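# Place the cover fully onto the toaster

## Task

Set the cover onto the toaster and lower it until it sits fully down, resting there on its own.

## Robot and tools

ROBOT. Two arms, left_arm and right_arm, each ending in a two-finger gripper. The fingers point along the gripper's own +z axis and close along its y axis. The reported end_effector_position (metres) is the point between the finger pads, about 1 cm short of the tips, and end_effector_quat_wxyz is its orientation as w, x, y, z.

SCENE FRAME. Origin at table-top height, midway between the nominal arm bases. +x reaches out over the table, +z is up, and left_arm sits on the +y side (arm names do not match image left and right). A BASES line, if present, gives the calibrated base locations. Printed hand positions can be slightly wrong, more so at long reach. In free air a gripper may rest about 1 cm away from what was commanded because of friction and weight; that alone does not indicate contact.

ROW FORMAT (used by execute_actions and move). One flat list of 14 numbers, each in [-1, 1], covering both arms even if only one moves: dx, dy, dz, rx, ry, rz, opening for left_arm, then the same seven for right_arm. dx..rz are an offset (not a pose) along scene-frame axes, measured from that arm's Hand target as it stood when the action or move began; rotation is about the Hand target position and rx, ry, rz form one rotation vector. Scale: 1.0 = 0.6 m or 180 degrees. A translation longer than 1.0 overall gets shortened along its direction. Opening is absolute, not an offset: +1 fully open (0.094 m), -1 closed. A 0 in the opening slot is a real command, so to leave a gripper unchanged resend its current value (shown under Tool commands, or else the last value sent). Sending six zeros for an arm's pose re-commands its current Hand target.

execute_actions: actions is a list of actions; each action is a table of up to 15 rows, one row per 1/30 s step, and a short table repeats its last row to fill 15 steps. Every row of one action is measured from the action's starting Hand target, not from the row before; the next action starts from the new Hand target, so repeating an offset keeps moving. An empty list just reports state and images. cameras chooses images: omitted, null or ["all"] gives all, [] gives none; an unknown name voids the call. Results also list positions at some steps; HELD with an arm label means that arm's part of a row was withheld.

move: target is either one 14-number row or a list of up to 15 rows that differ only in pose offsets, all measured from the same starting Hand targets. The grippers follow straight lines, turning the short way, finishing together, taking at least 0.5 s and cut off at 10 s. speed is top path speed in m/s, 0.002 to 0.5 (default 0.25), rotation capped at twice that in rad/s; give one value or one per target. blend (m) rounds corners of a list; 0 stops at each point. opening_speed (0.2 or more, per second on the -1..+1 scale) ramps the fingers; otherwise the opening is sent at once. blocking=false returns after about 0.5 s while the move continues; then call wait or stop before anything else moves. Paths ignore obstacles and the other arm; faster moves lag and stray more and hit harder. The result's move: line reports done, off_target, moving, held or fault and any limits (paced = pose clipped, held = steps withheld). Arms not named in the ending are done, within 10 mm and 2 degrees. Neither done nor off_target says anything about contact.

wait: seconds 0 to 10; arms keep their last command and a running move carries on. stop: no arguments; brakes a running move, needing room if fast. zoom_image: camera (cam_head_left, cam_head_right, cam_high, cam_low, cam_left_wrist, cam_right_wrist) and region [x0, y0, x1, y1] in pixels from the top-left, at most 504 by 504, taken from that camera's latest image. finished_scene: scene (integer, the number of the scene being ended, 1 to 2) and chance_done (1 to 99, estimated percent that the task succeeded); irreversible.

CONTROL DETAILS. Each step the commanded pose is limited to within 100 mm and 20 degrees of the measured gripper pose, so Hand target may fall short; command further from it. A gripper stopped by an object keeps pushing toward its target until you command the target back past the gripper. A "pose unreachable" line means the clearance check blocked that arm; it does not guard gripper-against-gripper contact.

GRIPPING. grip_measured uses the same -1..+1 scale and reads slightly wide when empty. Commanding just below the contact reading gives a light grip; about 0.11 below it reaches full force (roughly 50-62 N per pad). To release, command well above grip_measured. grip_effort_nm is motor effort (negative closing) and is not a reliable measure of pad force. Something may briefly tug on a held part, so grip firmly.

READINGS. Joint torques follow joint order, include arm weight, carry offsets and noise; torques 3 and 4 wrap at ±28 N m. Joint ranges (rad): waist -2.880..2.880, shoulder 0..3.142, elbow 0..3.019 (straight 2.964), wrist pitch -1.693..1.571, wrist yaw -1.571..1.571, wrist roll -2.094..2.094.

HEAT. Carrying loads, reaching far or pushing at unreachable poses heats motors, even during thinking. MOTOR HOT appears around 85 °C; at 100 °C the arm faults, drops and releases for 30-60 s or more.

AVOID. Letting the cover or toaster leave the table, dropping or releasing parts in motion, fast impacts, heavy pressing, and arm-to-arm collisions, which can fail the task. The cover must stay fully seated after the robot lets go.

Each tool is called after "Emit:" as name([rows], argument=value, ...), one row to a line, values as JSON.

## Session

Emit:
execute_actions(actions=[])

Scene clock: 0.00 s.
left_arm: end_effector_position=(+0.8187, +0.4017, +0.3455) grip_measured=+1.000 grip_effort_nm=n/a end_effector_quat_wxyz=(+0.461, -0.430, +0.774, -0.063) | right_arm: end_effector_position=(+0.1981, -0.4657, +0.2507) grip_measured=+1.000 grip_effort_nm=n/a end_effector_quat_wxyz=(-0.002, +0.125, +0.992, +0.026)
Joint positions: left_arm=[0.121 2.185 2.374 -0.807 -0.201 -0.783 0.094] | right_arm=[-0.96 1.164 1.053 -1.499 -0.034 -0.672 0.094]
Joint velocities: left_arm=[-0.015 -0.005 -0.012 -0.002 0.037 -0.051 0] | right_arm=[-0.015 -0.015 -0.002 -0.022 0.007 -0.066 0]
Joint torques (N m): no reading
Heat: left arm: hottest elbow 36 °C; right arm: hottest elbow 35 °C.
Hand target: left_arm +0.8194, +0.4018, +0.3706; +0.478, -0.427, +0.764, -0.070 | right_arm +0.2019, -0.4708, +0.2586; +0.006, +0.125, +0.992, +0.018
Tool commands: left_gripper/opening=+1.0 right_gripper/opening=+1.0

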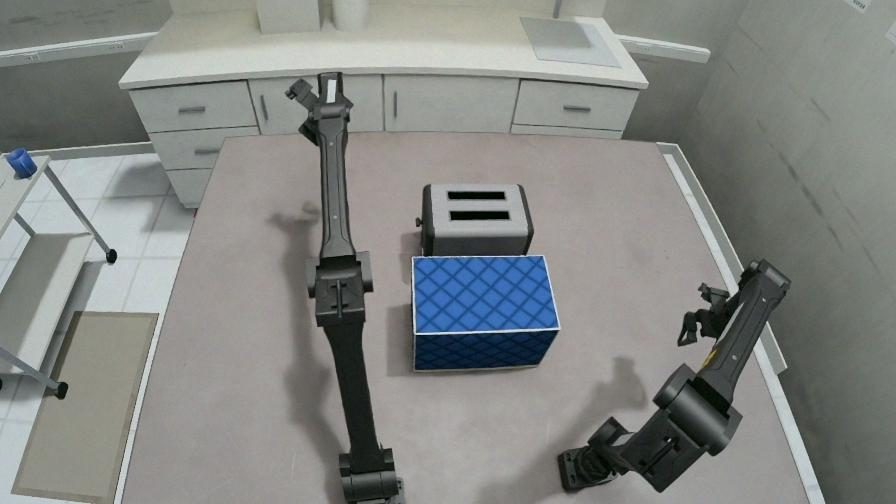

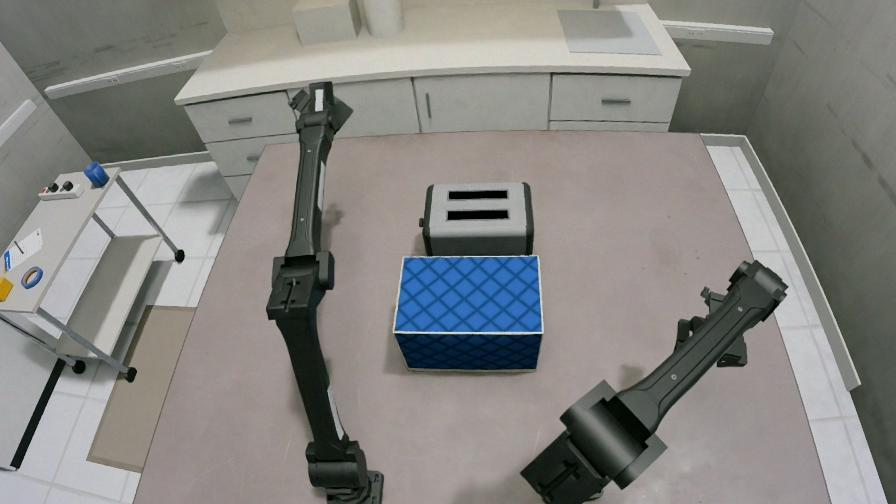

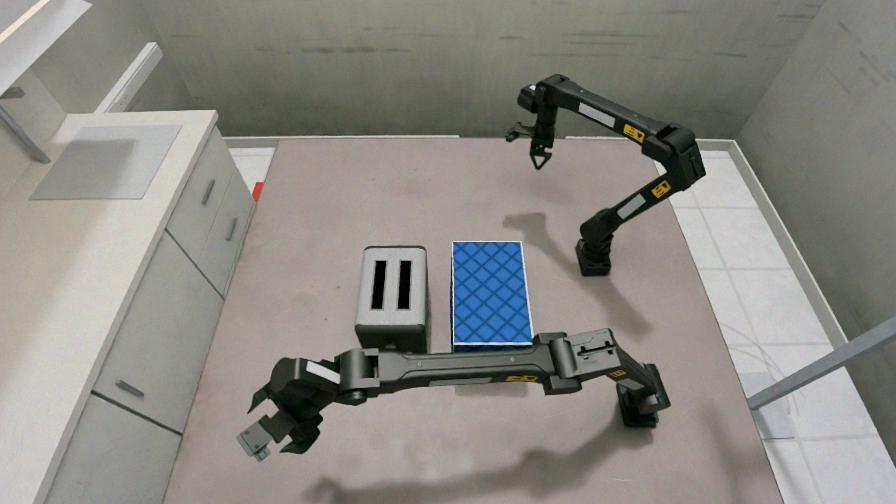

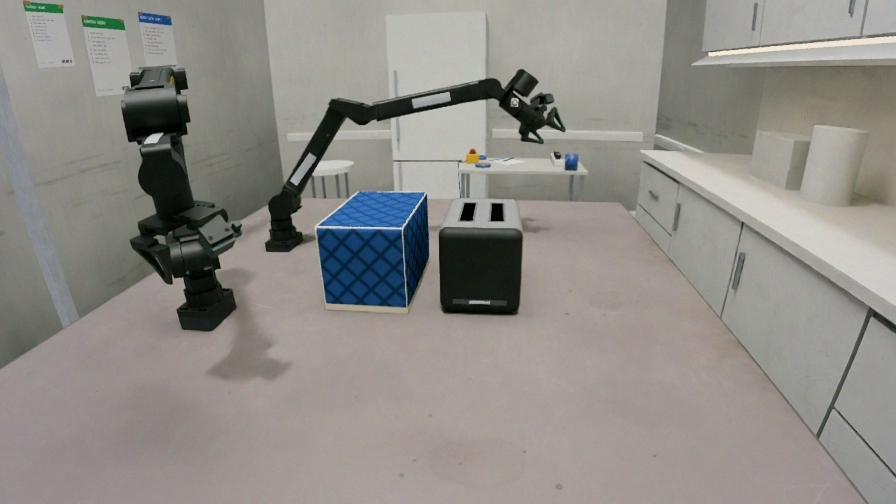

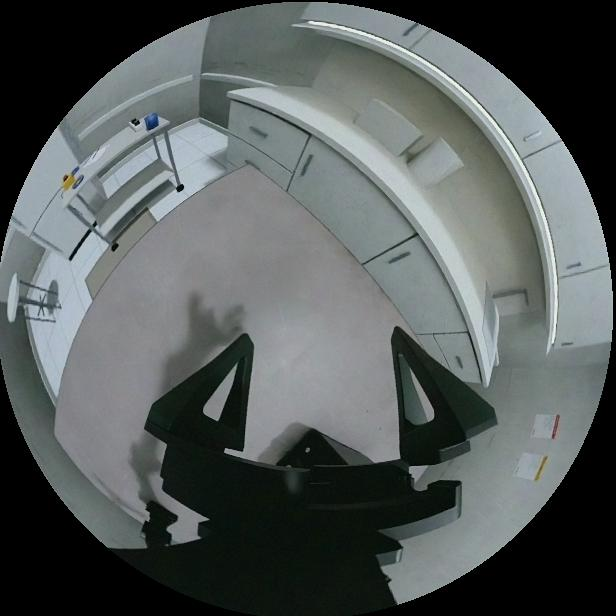

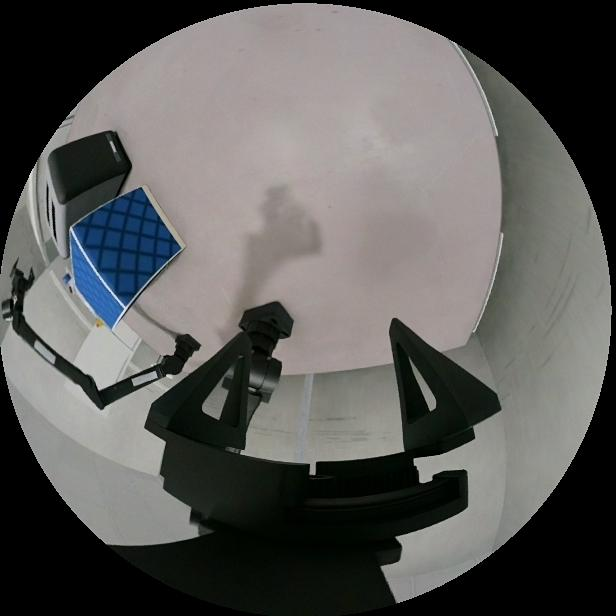

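Emit:
move([
  [-0.4,0.0,0,0.03,0.2,-0.2,0,0.15,0.1,0.15,0.011,0.004,-0.08,0],
  [-0.74,-0.395,-0.035,0.05,0.32,-0.29,0,0.31,0.557,0.15,0.011,0.004,-0.08,0],
], cameras=["cam_low","cam_high","cam_left_wrist","cam_right_wrist"])

Scene clock: 17.77 s.
left_arm: end_effector_position=(+0.3821, +0.1649, +0.3337) grip_measured=+0.002 grip_effort_nm=-0.105 end_effector_quat_wxyz=(+0.013, -0.015, +1.000, -0.003) | right_arm: end_effector_position=(+0.3731, -0.1403, +0.3411) grip_measured=+0.002 grip_effort_nm=-0.110 end_effector_quat_wxyz=(-0.014, +0.245, +0.968, +0.044)
Joint positions: left_arm=[-0.224 1.457 1.592 -1.68 -0.001 -0.249 0.047] | right_arm=[0.154 1.31 1.412 -1.661 -0.092 0.688 0.047]
Joint velocities: left_arm=[0.005 -0.015 0.027 -0.007 0.022 -0.007 0.001] | right_arm=[-0.015 -0.005 0.002 0.002 0.051 -0.037 0]
Joint torques (N m): left_arm=[-0.62 -15.68 7.49 -0.27 -0.15 -0.05] | right_arm=[-0.26 -6.3 13.93 0.23 0.21 0.29]
Heat: left arm: hottest elbow 38 °C; right arm: hottest elbow 37 °C.
Hand target: left_arm +0.3748, +0.1628, +0.3460; +0.014, -0.015, +1.000, -0.001 | right_arm +0.3884, -0.1352, +0.3549; +0.002, +0.248, +0.967, +0.049
Off the commanded pose: left_arm 0.017 m, 1 deg | right_arm 0.017 m, 2 deg.
joint sent to its limit (left arm) — joint 4 (wrist pitch), lower limit. The joint targets are off in position, not in orientation.
move: off_target (left_arm, right_arm)
Images, in order (width x height): cam_high 896x504, cam_low 896x504, cam_left_wrist 616x616, cam_right_wrist 616x616.

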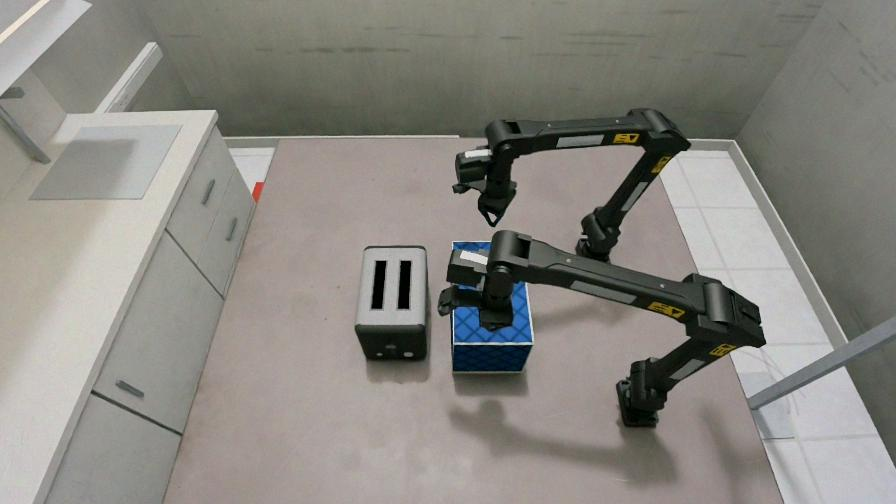

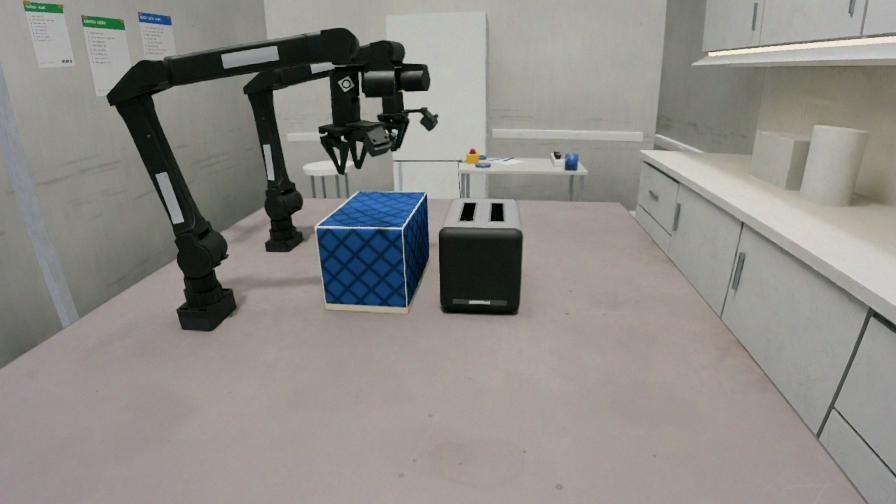

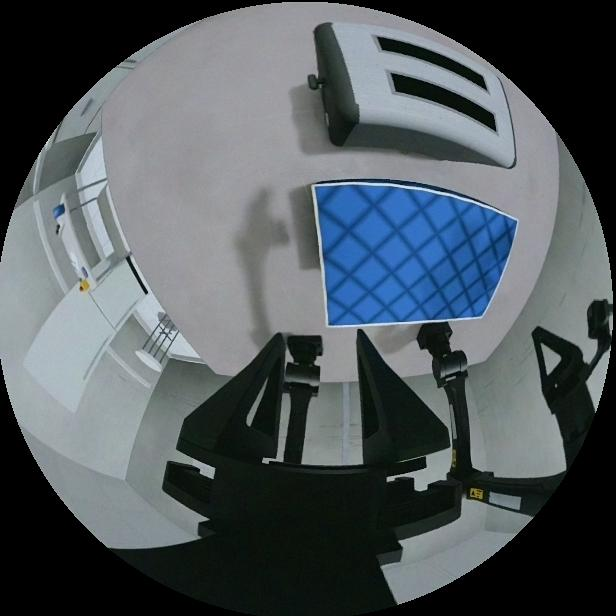

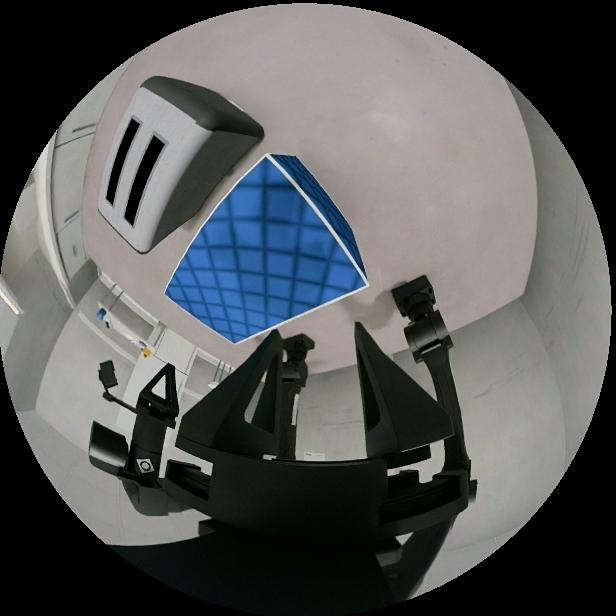

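Emit:
move([
  [0,0.003,-0.1,0,0,0,-0.1,-0.01,0,-0.1,0,0,0.16,-0.1],
  [0,0.003,-0.26,0,0,0,-0.1,-0.01,0,-0.27,0,0,0.16,-0.1],
], speed=0.12, cameras=["cam_low","cam_high","cam_left_wrist","cam_right_wrist"])

Scene clock: 28.00 s.
left_arm: end_effector_position=(+0.3709, +0.1674, +0.1907) grip_measured=-0.098 grip_effort_nm=-0.110 end_effector_quat_wxyz=(+0.008, -0.015, +1.000, -0.002) | right_arm: end_effector_position=(+0.3811, -0.1385, +0.2046) grip_measured=-0.098 grip_effort_nm=-0.129 end_effector_quat_wxyz=(+0.001, +0.010, +0.999, +0.048)
Joint positions: left_arm=[-0.224 1.453 1.211 -1.313 -0.001 -0.249 0.042] | right_arm=[0.154 1.353 1.092 -1.288 -0.094 0.212 0.042]
Joint velocities: left_arm=[-0.015 -0.015 0.007 -0.017 0.022 -0.022 -0.001] | right_arm=[-0.005 0.005 0.012 -0.002 0.037 -0.037 0]
Joint torques (N m): left_arm=[-0.38 -12.75 7.2 0.61 -0.11 0.03] | right_arm=[-0.5 -6.59 7.8 0.46 -0.17 -0.06]
Heat: left arm: hottest elbow 39 °C; right arm: hottest elbow 38 °C.
Hand target: left_arm +0.3748, +0.1670, +0.1902; +0.014, -0.016, +1.000, -0.001 | right_arm +0.3802, -0.1353, +0.1929; -0.010, +0.000, +0.999, +0.048
Off the commanded pose: left_arm 0.005 m, 1 deg | right_arm 0.012 m, 2 deg.
move: off_target (right_arm)
Images, in order (width x height): cam_high 896x504, cam_low 896x504, cam_left_wrist 616x616, cam_right_wrist 616x616.

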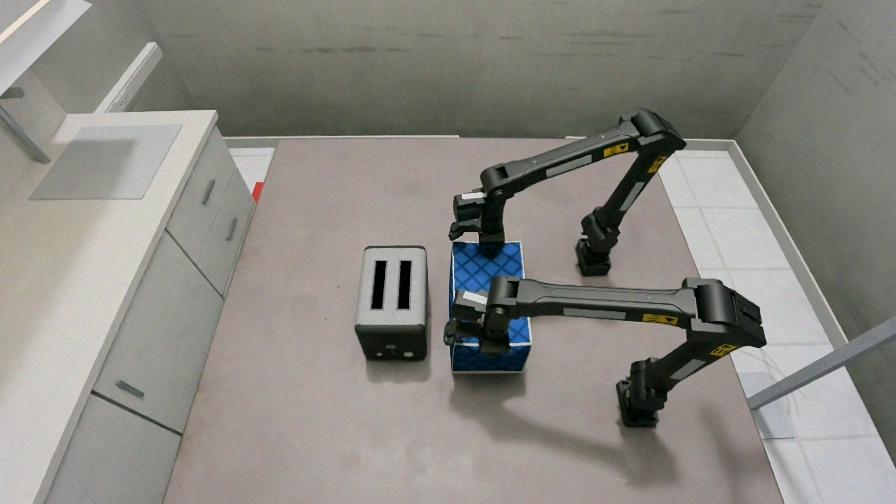

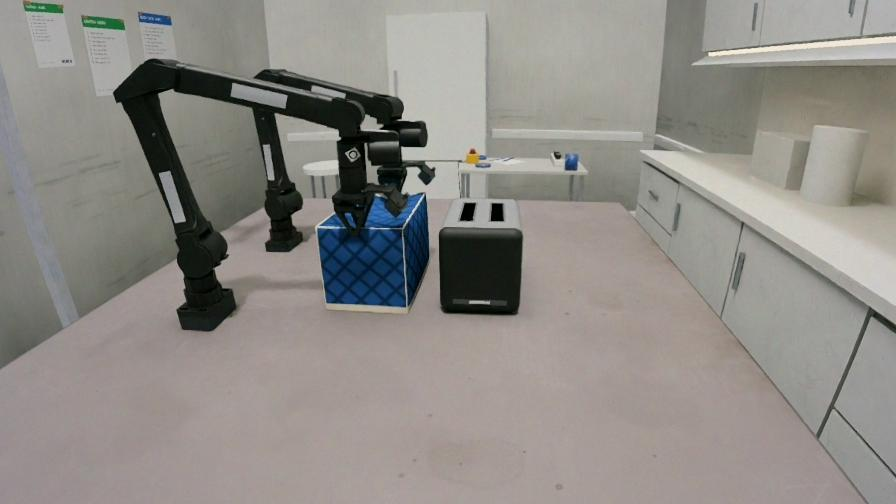

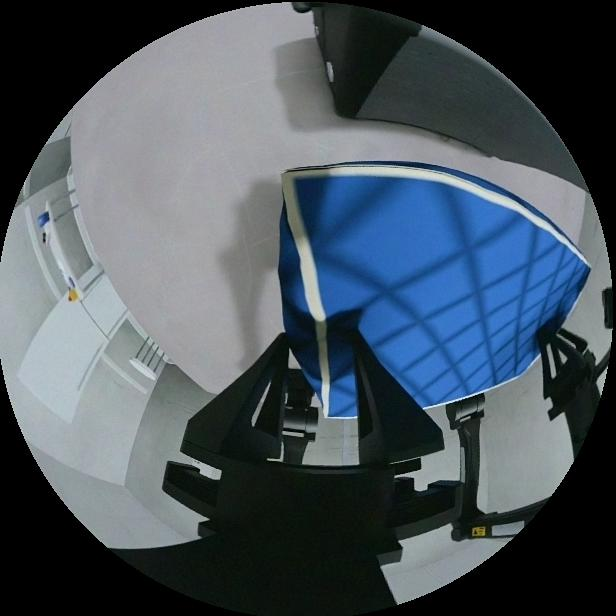

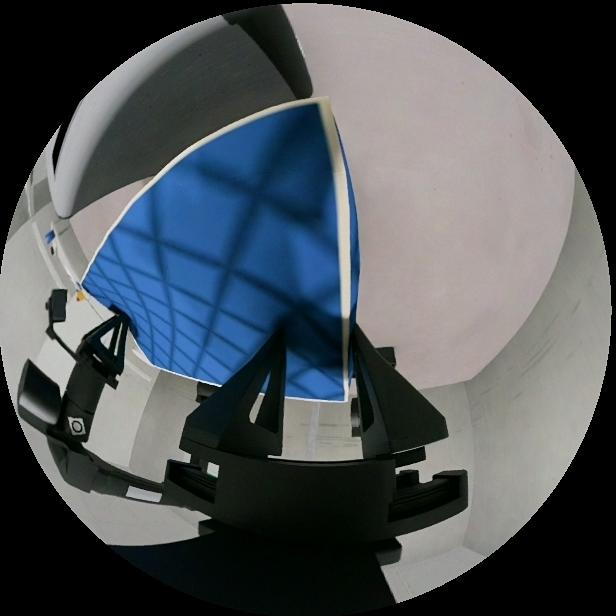

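Emit:
move(target=[0,0,-0.01,0,0,0,-0.1,0,-0.012,-0.025,0,0,0,-0.1], speed=0.1, cameras=[])

Emit:
move(target=[0,0,0,0,0,0,-0.98,0,0,0,0,0,0,-0.98], opening_speed=1.0, cameras=[])

Emit:
move(target=[0,0.01,0.08,0,0,0,-0.98,0,-0.01,0.08,0,0,0,-0.98], speed=0.1, cameras=["cam_low","cam_high","cam_left_wrist","cam_right_wrist"])

Scene clock: 37.13 s.
left_arm: end_effector_position=(+0.3709, +0.1674, +0.1865) grip_measured=-0.098 grip_effort_nm=-0.105 end_effector_quat_wxyz=(+0.010, -0.015, +1.000, -0.002) | right_arm: end_effector_position=(+0.3815, -0.1385, +0.1949) grip_measured=-0.098 grip_effort_nm=-0.120 end_effector_quat_wxyz=(+0.008, +0.001, +0.999, +0.049)
Joint positions: left_arm=[-0.224 1.453 1.2 -1.297 -0.001 -0.249 0.042] | right_arm=[0.154 1.353 1.066 -1.248 -0.094 0.195 0.042]
Joint velocities: left_arm=[-0.005 -0.005 -0.017 -0.017 -0.051 0.022 0] | right_arm=[-0.005 0.005 -0.002 0.002 -0.007 0.007 -0.001]
Joint torques (N m): left_arm=[-0.21 -12.28 7.1 0.46 -0.15 0.04] | right_arm=[-1.96 -5.89 7.24 0.49 -0.17 -0.06]
Heat: left arm: hottest elbow 40 °C; right arm: hottest elbow 38 °C.
Hand target: left_arm +0.3747, +0.1671, +0.1841; +0.014, -0.016, +1.000, -0.001 | right_arm +0.3799, -0.1427, +0.1778; -0.010, +0.000, +0.999, +0.048
Off the commanded pose: left_arm 0.005 m, 0 deg | right_arm 0.018 m, 2 deg.
move: off_target (right_arm)
No camera images: "cameras" was empty.

Scene clock: 38.40 s.
left_arm: end_effector_position=(+0.3712, +0.1682, +0.1865) grip_measured=-0.976 grip_effort_nm=-0.183 end_effector_quat_wxyz=(+0.011, -0.015, +1.000, +0.000) | right_arm: end_effector_position=(+0.3826, -0.1393, +0.1939) grip_measured=-0.920 grip_effort_nm=-0.999 end_effector_quat_wxyz=(+0.008, +0.002, +0.999, +0.051)
Joint positions: left_arm=[-0.224 1.453 1.2 -1.296 -0.006 -0.249 0.001] | right_arm=[0.15 1.357 1.066 -1.244 -0.097 0.193 0.004]
Joint velocities: left_arm=[-0.015 -0.005 0.012 -0.007 0.007 0.007 -0.001] | right_arm=[0.005 -0.015 -0.002 -0.007 0.022 0.022 -0.002]
Joint torques (N m): left_arm=[-0.44 -12.4 7.08 0.44 0.03 0.03] | right_arm=[-1.49 -6.07 7.2 0.43 -0.04 -0.05]
Heat: left arm: hottest elbow 40 °C; right arm: hottest elbow 38 °C.
Hand target: left_arm +0.3747, +0.1671, +0.1841; +0.014, -0.016, +1.000, -0.001 | right_arm +0.3800, -0.1426, +0.1778; -0.010, +0.000, +0.999, +0.048
Off the commanded pose: left_arm 0.004 m, 0 deg | right_arm 0.017 m, 2 deg.
move: off_target (right_arm)
No camera images: "cameras" was empty.

Scene clock: 39.50 s.
left_arm: end_effector_position=(+0.3623, +0.1702, +0.2047) grip_measured=-0.976 grip_effort_nm=-0.198 end_effector_quat_wxyz=(-0.015, -0.015, +1.000, +0.007) | right_arm: end_effector_position=(+0.3650, -0.1467, +0.2045) grip_measured=-0.923 grip_effort_nm=-1.023 end_effector_quat_wxyz=(-0.035, +0.002, +0.998, +0.043)
Joint positions: left_arm=[-0.224 1.453 1.249 -1.4 -0.006 -0.249 0.001] | right_arm=[0.139 1.357 1.094 -1.362 -0.097 0.178 0.004]
Joint velocities: left_arm=[-0.015 -0.005 0.002 0.002 -0.037 0.066 0] | right_arm=[-0.015 -0.024 0.002 0.012 0.007 0.022 0]
Joint torques (N m): left_arm=[0.97 -14.62 10.37 -0.28 0.05 0.16] | right_arm=[-1.85 -8.64 12.96 -0.23 0.02 -0.04]
Heat: left arm: hottest elbow 40 °C; right arm: hottest elbow 38 °C.
Hand target: left_arm +0.3749, +0.1723, +0.2321; +0.014, -0.016, +1.000, -0.001 | right_arm +0.3806, -0.1487, +0.2259; -0.010, +0.000, +0.999, +0.047
Off the commanded pose: left_arm 0.030 m, 4 deg | right_arm 0.026 m, 3 deg.
move: off_target (left_arm, right_arm)
Images, in order (width x height): cam_high 896x504, cam_low 896x504, cam_left_wrist 616x616, cam_right_wrist 616x616.

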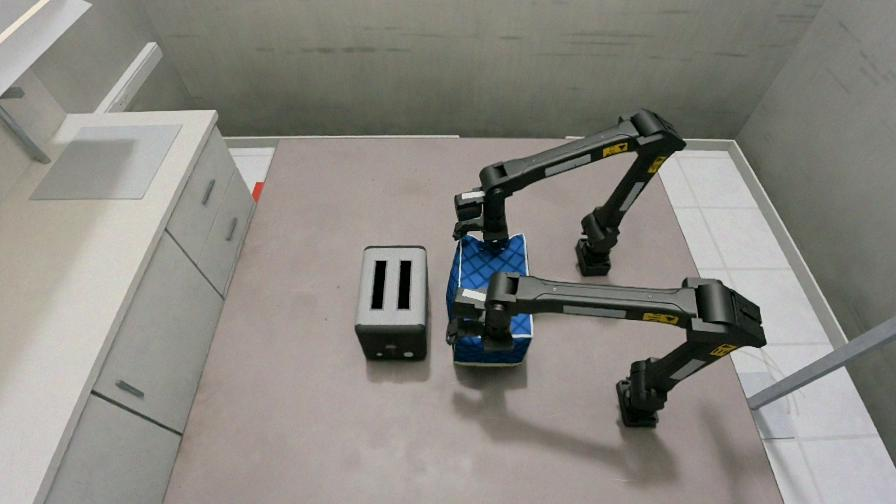

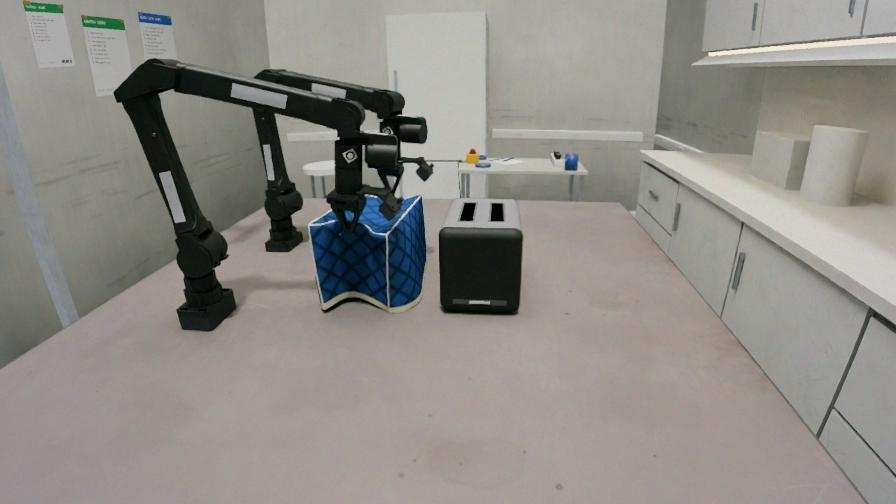

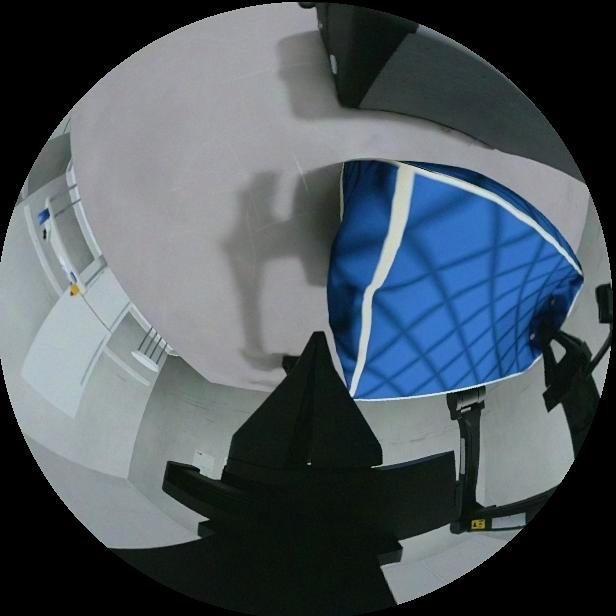

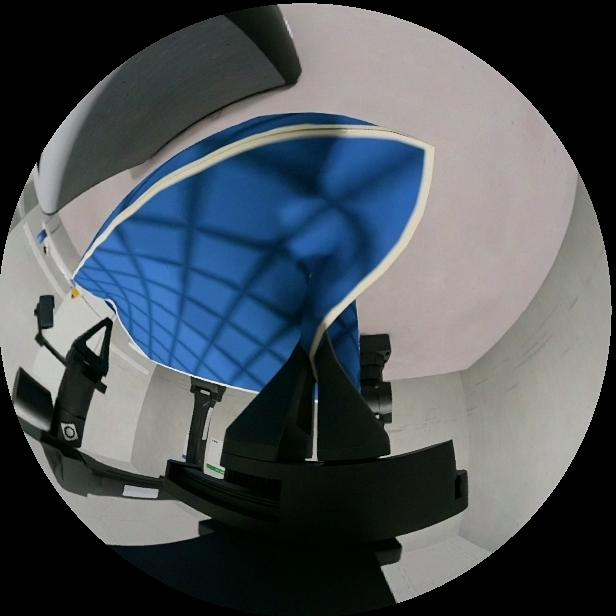

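Emit:
move([
  [0,0,0.05,0,0,0,0,0.0,0,-0.065,0,0,0,-0.98],
  [0,-0.025,0.05,0,0,0,0,0.0,0,-0.065,0,0,0,-0.98],
], speed=0.12, cameras=[])

Emit:
move(target=[0,-0.02,-0.14,0,0,0,0,0,0,0,0,0,0,-0.98], speed=0.1, cameras=["cam_low","cam_high","cam_left_wrist"])

Scene clock: 45.23 s.
left_arm: end_effector_position=(+0.3653, +0.1657, +0.2369) grip_measured=-0.002 grip_effort_nm=0.120 end_effector_quat_wxyz=(-0.013, -0.017, +1.000, +0.006) | right_arm: end_effector_position=(+0.3811, -0.1438, +0.1985) grip_measured=-0.923 grip_effort_nm=-1.033 end_effector_quat_wxyz=(+0.001, +0.000, +0.999, +0.049)
Joint positions: left_arm=[-0.233 1.446 1.327 -1.479 -0.006 -0.262 0.047] | right_arm=[0.139 1.357 1.079 -1.273 -0.097 0.177 0.004]
Joint velocities: left_arm=[-0.015 -0.005 -0.007 0.022 0.007 0.007 0.001] | right_arm=[-0.015 -0.015 0.022 0.007 -0.095 0.007 0]
Joint torques (N m): left_arm=[-1.14 -14.15 10.66 -0.42 0.07 -0.02] | right_arm=[-1.85 -6.83 7.49 0.43 -0.02 -0.04]
Heat: left arm: hottest elbow 41 °C; right arm: hottest elbow 38 °C.
Hand target: left_arm +0.3747, +0.1570, +0.2620; +0.014, -0.016, +1.000, -0.001 | right_arm +0.3800, -0.1487, +0.1868; -0.010, +0.000, +0.999, +0.047
Off the commanded pose: left_arm 0.028 m, 3 deg | right_arm 0.013 m, 1 deg.
move: off_target (left_arm, right_arm)
No camera images: "cameras" was empty.

Scene clock: 46.63 s.
left_arm: end_effector_position=(+0.3713, +0.1539, +0.1858) grip_measured=-0.002 grip_effort_nm=0.100 end_effector_quat_wxyz=(+0.017, -0.017, +1.000, -0.001) | right_arm: end_effector_position=(+0.3811, -0.1440, +0.1985) grip_measured=-0.923 grip_effort_nm=-1.033 end_effector_quat_wxyz=(+0.001, +0.000, +0.999, +0.049)
Joint positions: left_arm=[-0.257 1.455 1.2 -1.283 -0.006 -0.287 0.047] | right_arm=[0.139 1.357 1.079 -1.273 -0.097 0.177 0.004]
Joint velocities: left_arm=[-0.015 0.005 -0.002 -0.007 0.007 -0.022 0] | right_arm=[0.005 -0.005 -0.002 -0.012 -0.007 -0.007 -0.001]
Joint torques (N m): left_arm=[-1.73 -10.99 7.16 0.51 0 -0.04] | right_arm=[-2.08 -6.71 7.49 0.5 -0.02 -0.04]
Heat: left arm: hottest elbow 41 °C; right arm: hottest elbow 38 °C.
Hand target: left_arm +0.3746, +0.1463, +0.1779; +0.014, -0.016, +1.000, -0.001 | right_arm +0.3801, -0.1487, +0.1868; -0.010, +0.000, +0.999, +0.047
Off the commanded pose: left_arm 0.012 m, 0 deg | right_arm 0.013 m, 1 deg.
move: off_target (left_arm, right_arm)
Images, in order (width x height): cam_high 896x504, cam_low 896x504, cam_left_wrist 616x616.

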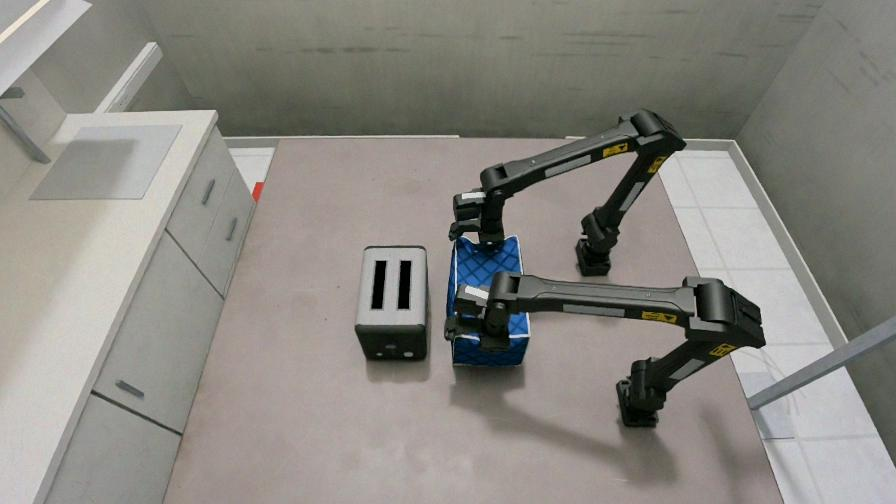

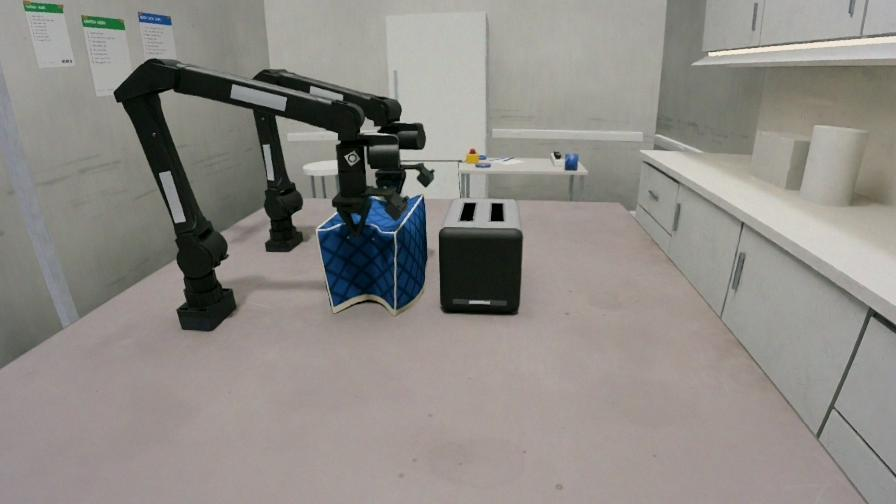

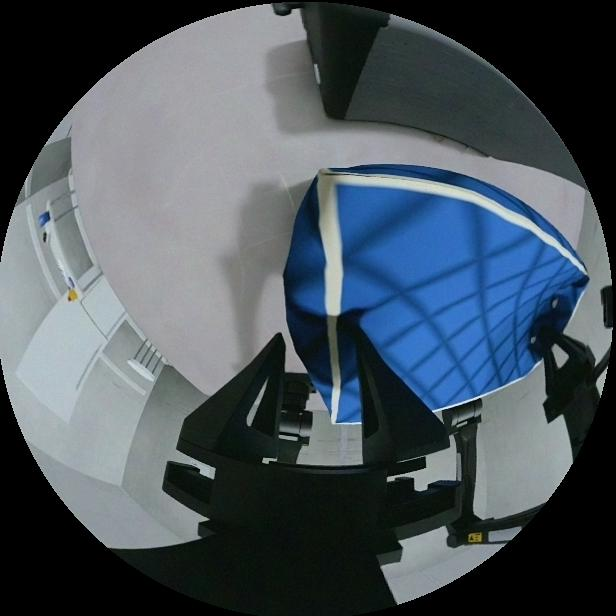

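Emit:
move([
  [0,-0.005,0.06,0,0,0,0,0,0,0,0,0,0,-0.98],
  [0,-0.017,0.03,0,0,0,0,0,0,0,0,0,0,-0.98],
  [0,-0.017,-0.02,0,0,0,0,0,0,0,0,0,0,-0.98],
], speed=0.1, cameras=[])

Emit:
move(target=[0,0,0,0,0,0,-0.98,0,0,0,0,0,0,-0.98], opening_speed=1.0, cameras=["cam_left_wrist"])

Scene clock: 55.37 s.
left_arm: end_effector_position=(+0.3715, +0.1429, +0.1764) grip_measured=-0.002 grip_effort_nm=0.105 end_effector_quat_wxyz=(+0.019, -0.017, +1.000, -0.003) | right_arm: end_effector_position=(+0.3813, -0.1439, +0.1985) grip_measured=-0.923 grip_effort_nm=-1.038 end_effector_quat_wxyz=(+0.001, +0.000, +0.999, +0.049)
Joint positions: left_arm=[-0.282 1.466 1.186 -1.253 -0.006 -0.311 0.047] | right_arm=[0.139 1.357 1.079 -1.273 -0.097 0.177 0.004]
Joint velocities: left_arm=[-0.015 -0.005 -0.007 0.002 -0.051 0.022 0.001] | right_arm=[-0.005 -0.015 -0.007 0.002 0.022 0.007 0]
Joint torques (N m): left_arm=[-1.26 -10.87 7.05 0.59 -0.04 -0.01] | right_arm=[-1.9 -6.77 7.42 0.46 -0.02 -0.03]
Heat: left arm: hottest elbow 41 °C; right arm: hottest elbow 38 °C.
Hand target: left_arm +0.3744, +0.1364, +0.1659; +0.014, -0.016, +1.000, -0.001 | right_arm +0.3800, -0.1487, +0.1868; -0.010, +0.000, +0.999, +0.047
Off the commanded pose: left_arm 0.013 m, 1 deg | right_arm 0.013 m, 1 deg.
move: off_target (left_arm, right_arm)
No camera images: "cameras" was empty.

Scene clock: 56.77 s.
left_arm: end_effector_position=(+0.3727, +0.1428, +0.1763) grip_measured=-0.944 grip_effort_nm=-0.984 end_effector_quat_wxyz=(+0.021, -0.019, +1.000, -0.003) | right_arm: end_effector_position=(+0.3821, -0.1477, +0.1985) grip_measured=-0.923 grip_effort_nm=-1.023 end_effector_quat_wxyz=(+0.002, +0.004, +0.999, +0.048)
Joint positions: left_arm=[-0.282 1.467 1.186 -1.249 -0.007 -0.315 0.003] | right_arm=[0.13 1.357 1.079 -1.273 -0.093 0.177 0.004]
Joint velocities: left_arm=[-0.015 0.005 0.002 0.007 -0.081 -0.037 -0.002] | right_arm=[-0.015 0.005 -0.007 0.002 0.022 0.022 0.001]
Joint torques (N m): left_arm=[-0.97 -10.93 6.93 0.46 0.01 0] | right_arm=[-1.26 -6.89 7.45 0.43 -0.15 -0.02]
Heat: left arm: hottest elbow 41 °C; right arm: hottest elbow 38 °C.
Hand target: left_arm +0.3744, +0.1365, +0.1659; +0.014, -0.016, +1.000, -0.001 | right_arm +0.3800, -0.1487, +0.1868; -0.010, +0.000, +0.999, +0.047
Off the commanded pose: left_arm 0.012 m, 1 deg | right_arm 0.012 m, 1 deg.
move: off_target (left_arm, right_arm)
Images, in order (width x height): cam_left_wrist 616x616.

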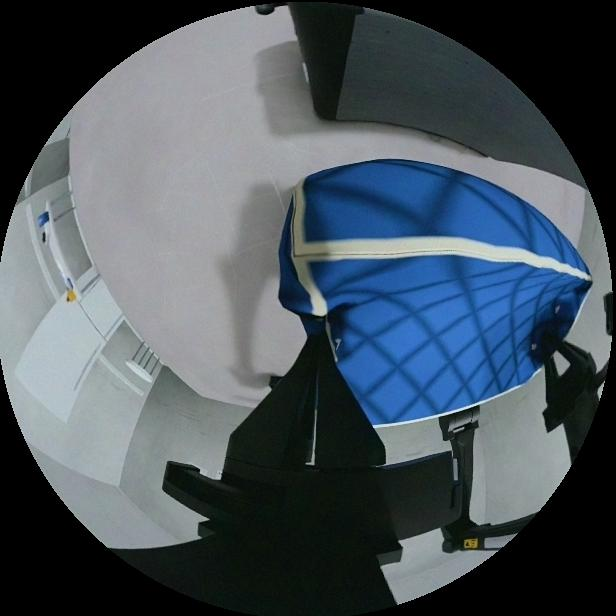

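Emit:
move([
  [0,0.02,0.2,0,0,0,-0.98,0,0,0.19,0,0,0,-0.98],
  [0,0.02,0.48,0,0,0,-0.98,0,0,0.47,0,0,0,-0.98],
], speed=0.12, cameras=["cam_low","cam_high","cam_left_wrist","cam_right_wrist"])

Scene clock: 63.63 s.
left_arm: end_effector_position=(+0.3758, +0.1419, +0.4253) grip_measured=-0.948 grip_effort_nm=-1.028 end_effector_quat_wxyz=(+0.121, -0.019, +0.992, -0.033) | right_arm: end_effector_position=(+0.3805, -0.1472, +0.4405) grip_measured=-0.923 grip_effort_nm=-1.033 end_effector_quat_wxyz=(+0.116, -0.002, +0.991, +0.069)
Joint positions: left_arm=[-0.282 1.368 1.728 -1.68 -0.008 -0.315 0.002] | right_arm=[0.131 1.23 1.589 -1.676 -0.097 0.176 0.004]
Joint velocities: left_arm=[-0.015 -0.015 -0.007 -0.022 -0.081 -0.037 0] | right_arm=[-0.005 0.005 0.007 -0.017 -0.051 -0.081 -0.001]
Joint torques (N m): left_arm=[0.26 -13.1 10.56 0.09 0.05 0.23] | right_arm=[-1.49 -7.18 14.2 0.47 -0.09 0.28]
Heat: left arm: hottest elbow 41 °C; right arm: hottest elbow 38 °C.
Hand target: left_arm +0.3744, +0.1440, +0.4536; +0.013, -0.013, +1.000, -0.002 | right_arm +0.3840, -0.1487, +0.4701; -0.010, +0.000, +0.999, +0.048
Off the commanded pose: left_arm 0.029 m, 13 deg | right_arm 0.028 m, 15 deg.
joint sent to its limit (left arm) — joint 4 (wrist pitch), lower limit. The joint targets are off in position and orientation.
joint sent to its limit (right arm) — joint 4 (wrist pitch), lower limit. The joint targets are off in orientation, not in position.
move: off_target (left_arm, right_arm)
Images, in order (width x height): cam_high 896x504, cam_low 896x504, cam_left_wrist 616x616, cam_right_wrist 616x616.

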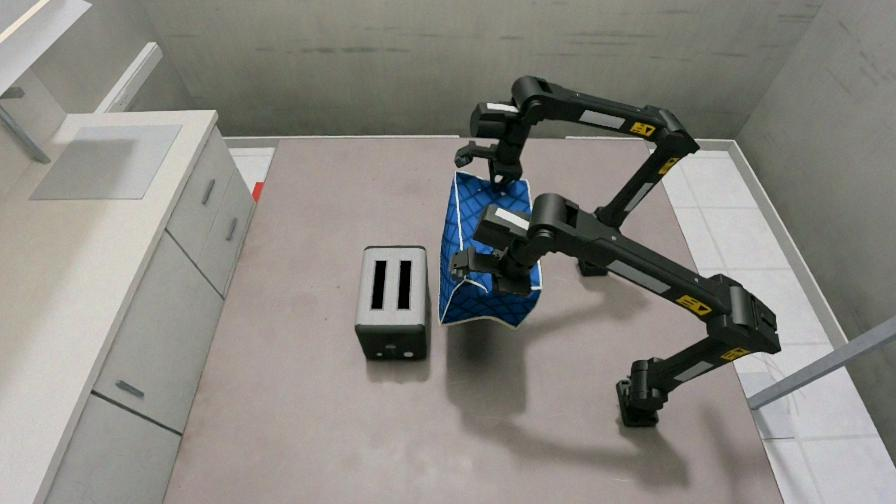

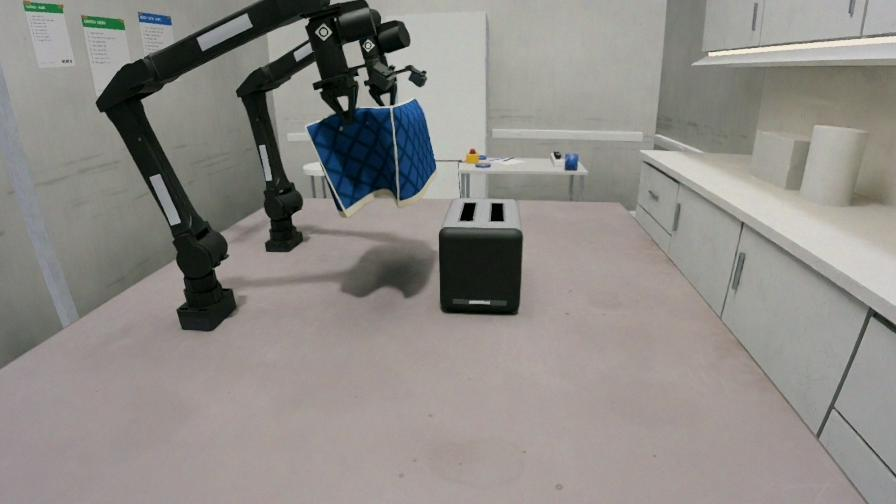

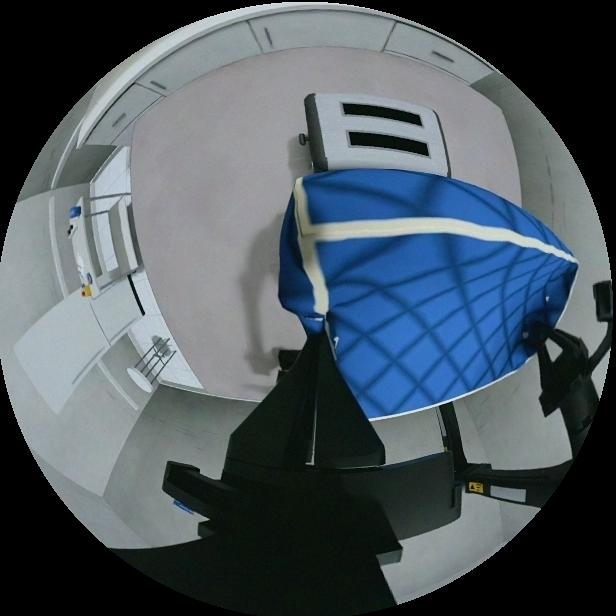

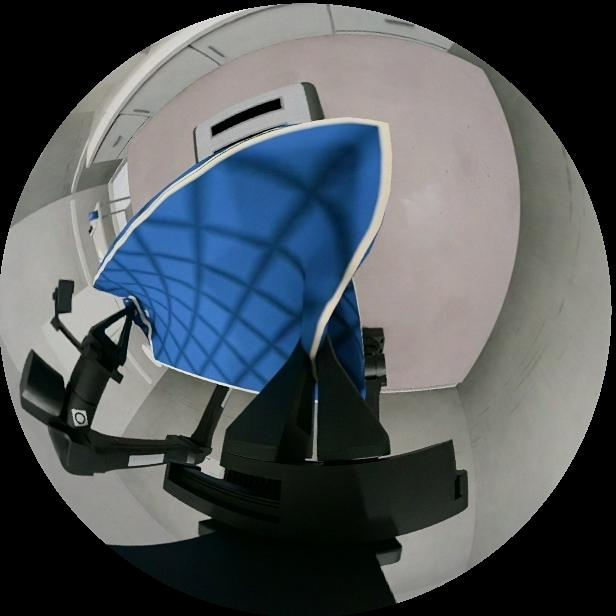

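Emit:
move([
  [0.2,0.03,0.02,0.06,0,0,-0.98,0.2,-0.03,0.02,-0.06,0,0,-0.98],
  [0.38,0.05,0.05,0.12,0,0,-0.98,0.38,-0.06,0.02,-0.12,0,0,-0.98],
], speed=0.12, cameras=["cam_low","cam_high","cam_left_wrist","cam_right_wrist"])

Scene clock: 72.37 s.
left_arm: end_effector_position=(+0.5959, +0.1449, +0.4695) grip_measured=-0.951 grip_effort_nm=-1.033 end_effector_quat_wxyz=(+0.250, +0.048, +0.958, +0.133) | right_arm: end_effector_position=(+0.5993, -0.1582, +0.4650) grip_measured=-0.923 grip_effort_nm=-1.038 end_effector_quat_wxyz=(+0.189, -0.039, +0.976, -0.097)
Joint positions: left_arm=[-0.277 1.922 2.486 -1.68 -0.362 -0.087 0.002] | right_arm=[0.149 1.777 2.238 -1.676 0.244 0.061 0.004]
Joint velocities: left_arm=[0.015 -0.005 0.012 -0.007 0.022 -0.022 0] | right_arm=[-0.005 -0.005 -0.007 -0.002 -0.022 -0.037 0]
Joint torques (N m): left_arm=[3.08 -19.78 10.22 0.31 -1.58 0.2] | right_arm=[-3.78 -12.75 13.52 0.61 1.77 -0.01]
Heat: left arm: hottest elbow 42 °C; right arm: hottest elbow 40 °C.
Hand target: left_arm +0.6035, +0.1721, +0.4859; +0.087, +0.007, +0.982, +0.170 | right_arm +0.6120, -0.1838, +0.4786; +0.023, -0.004, +0.991, -0.133
Off the commanded pose: left_arm 0.033 m, 29 deg; orientation clipped | right_arm 0.034 m, 24 deg; orientation clipped.
joint sent to its limit (left arm) — joint 4 (wrist pitch), lower limit. The joint targets are off in orientation, not in position.
joint sent to its limit (right arm) — joint 4 (wrist pitch), lower limit. The joint targets are off in position and orientation.
move: off_target (left_arm, right_arm); limits=paced
Images, in order (width x height): cam_high 896x504, cam_low 896x504, cam_left_wrist 616x616, cam_right_wrist 616x616.

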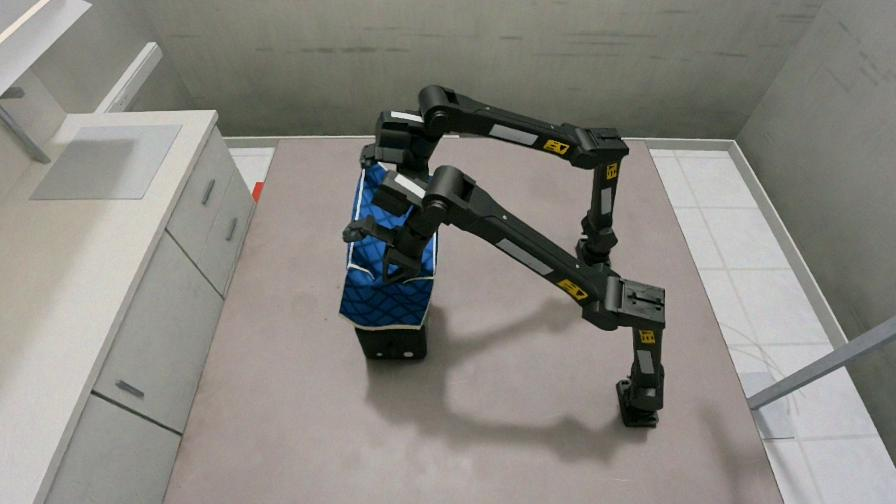

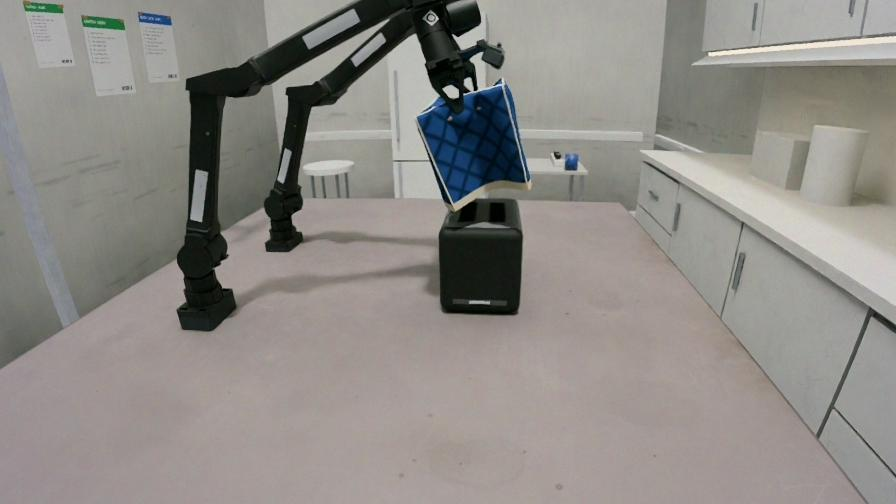

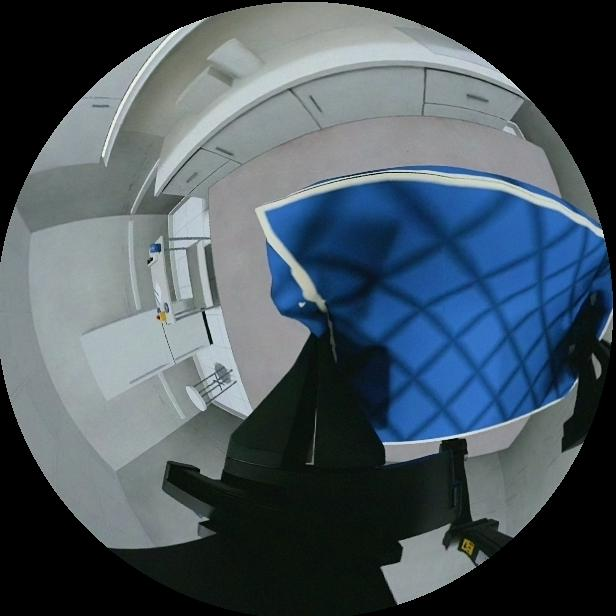

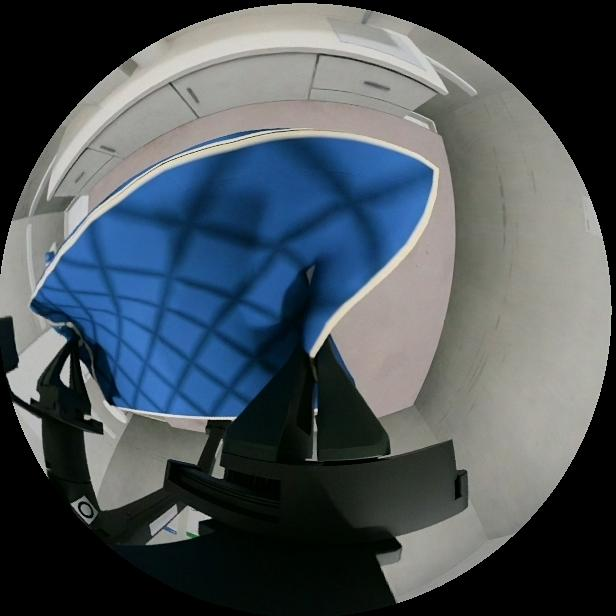

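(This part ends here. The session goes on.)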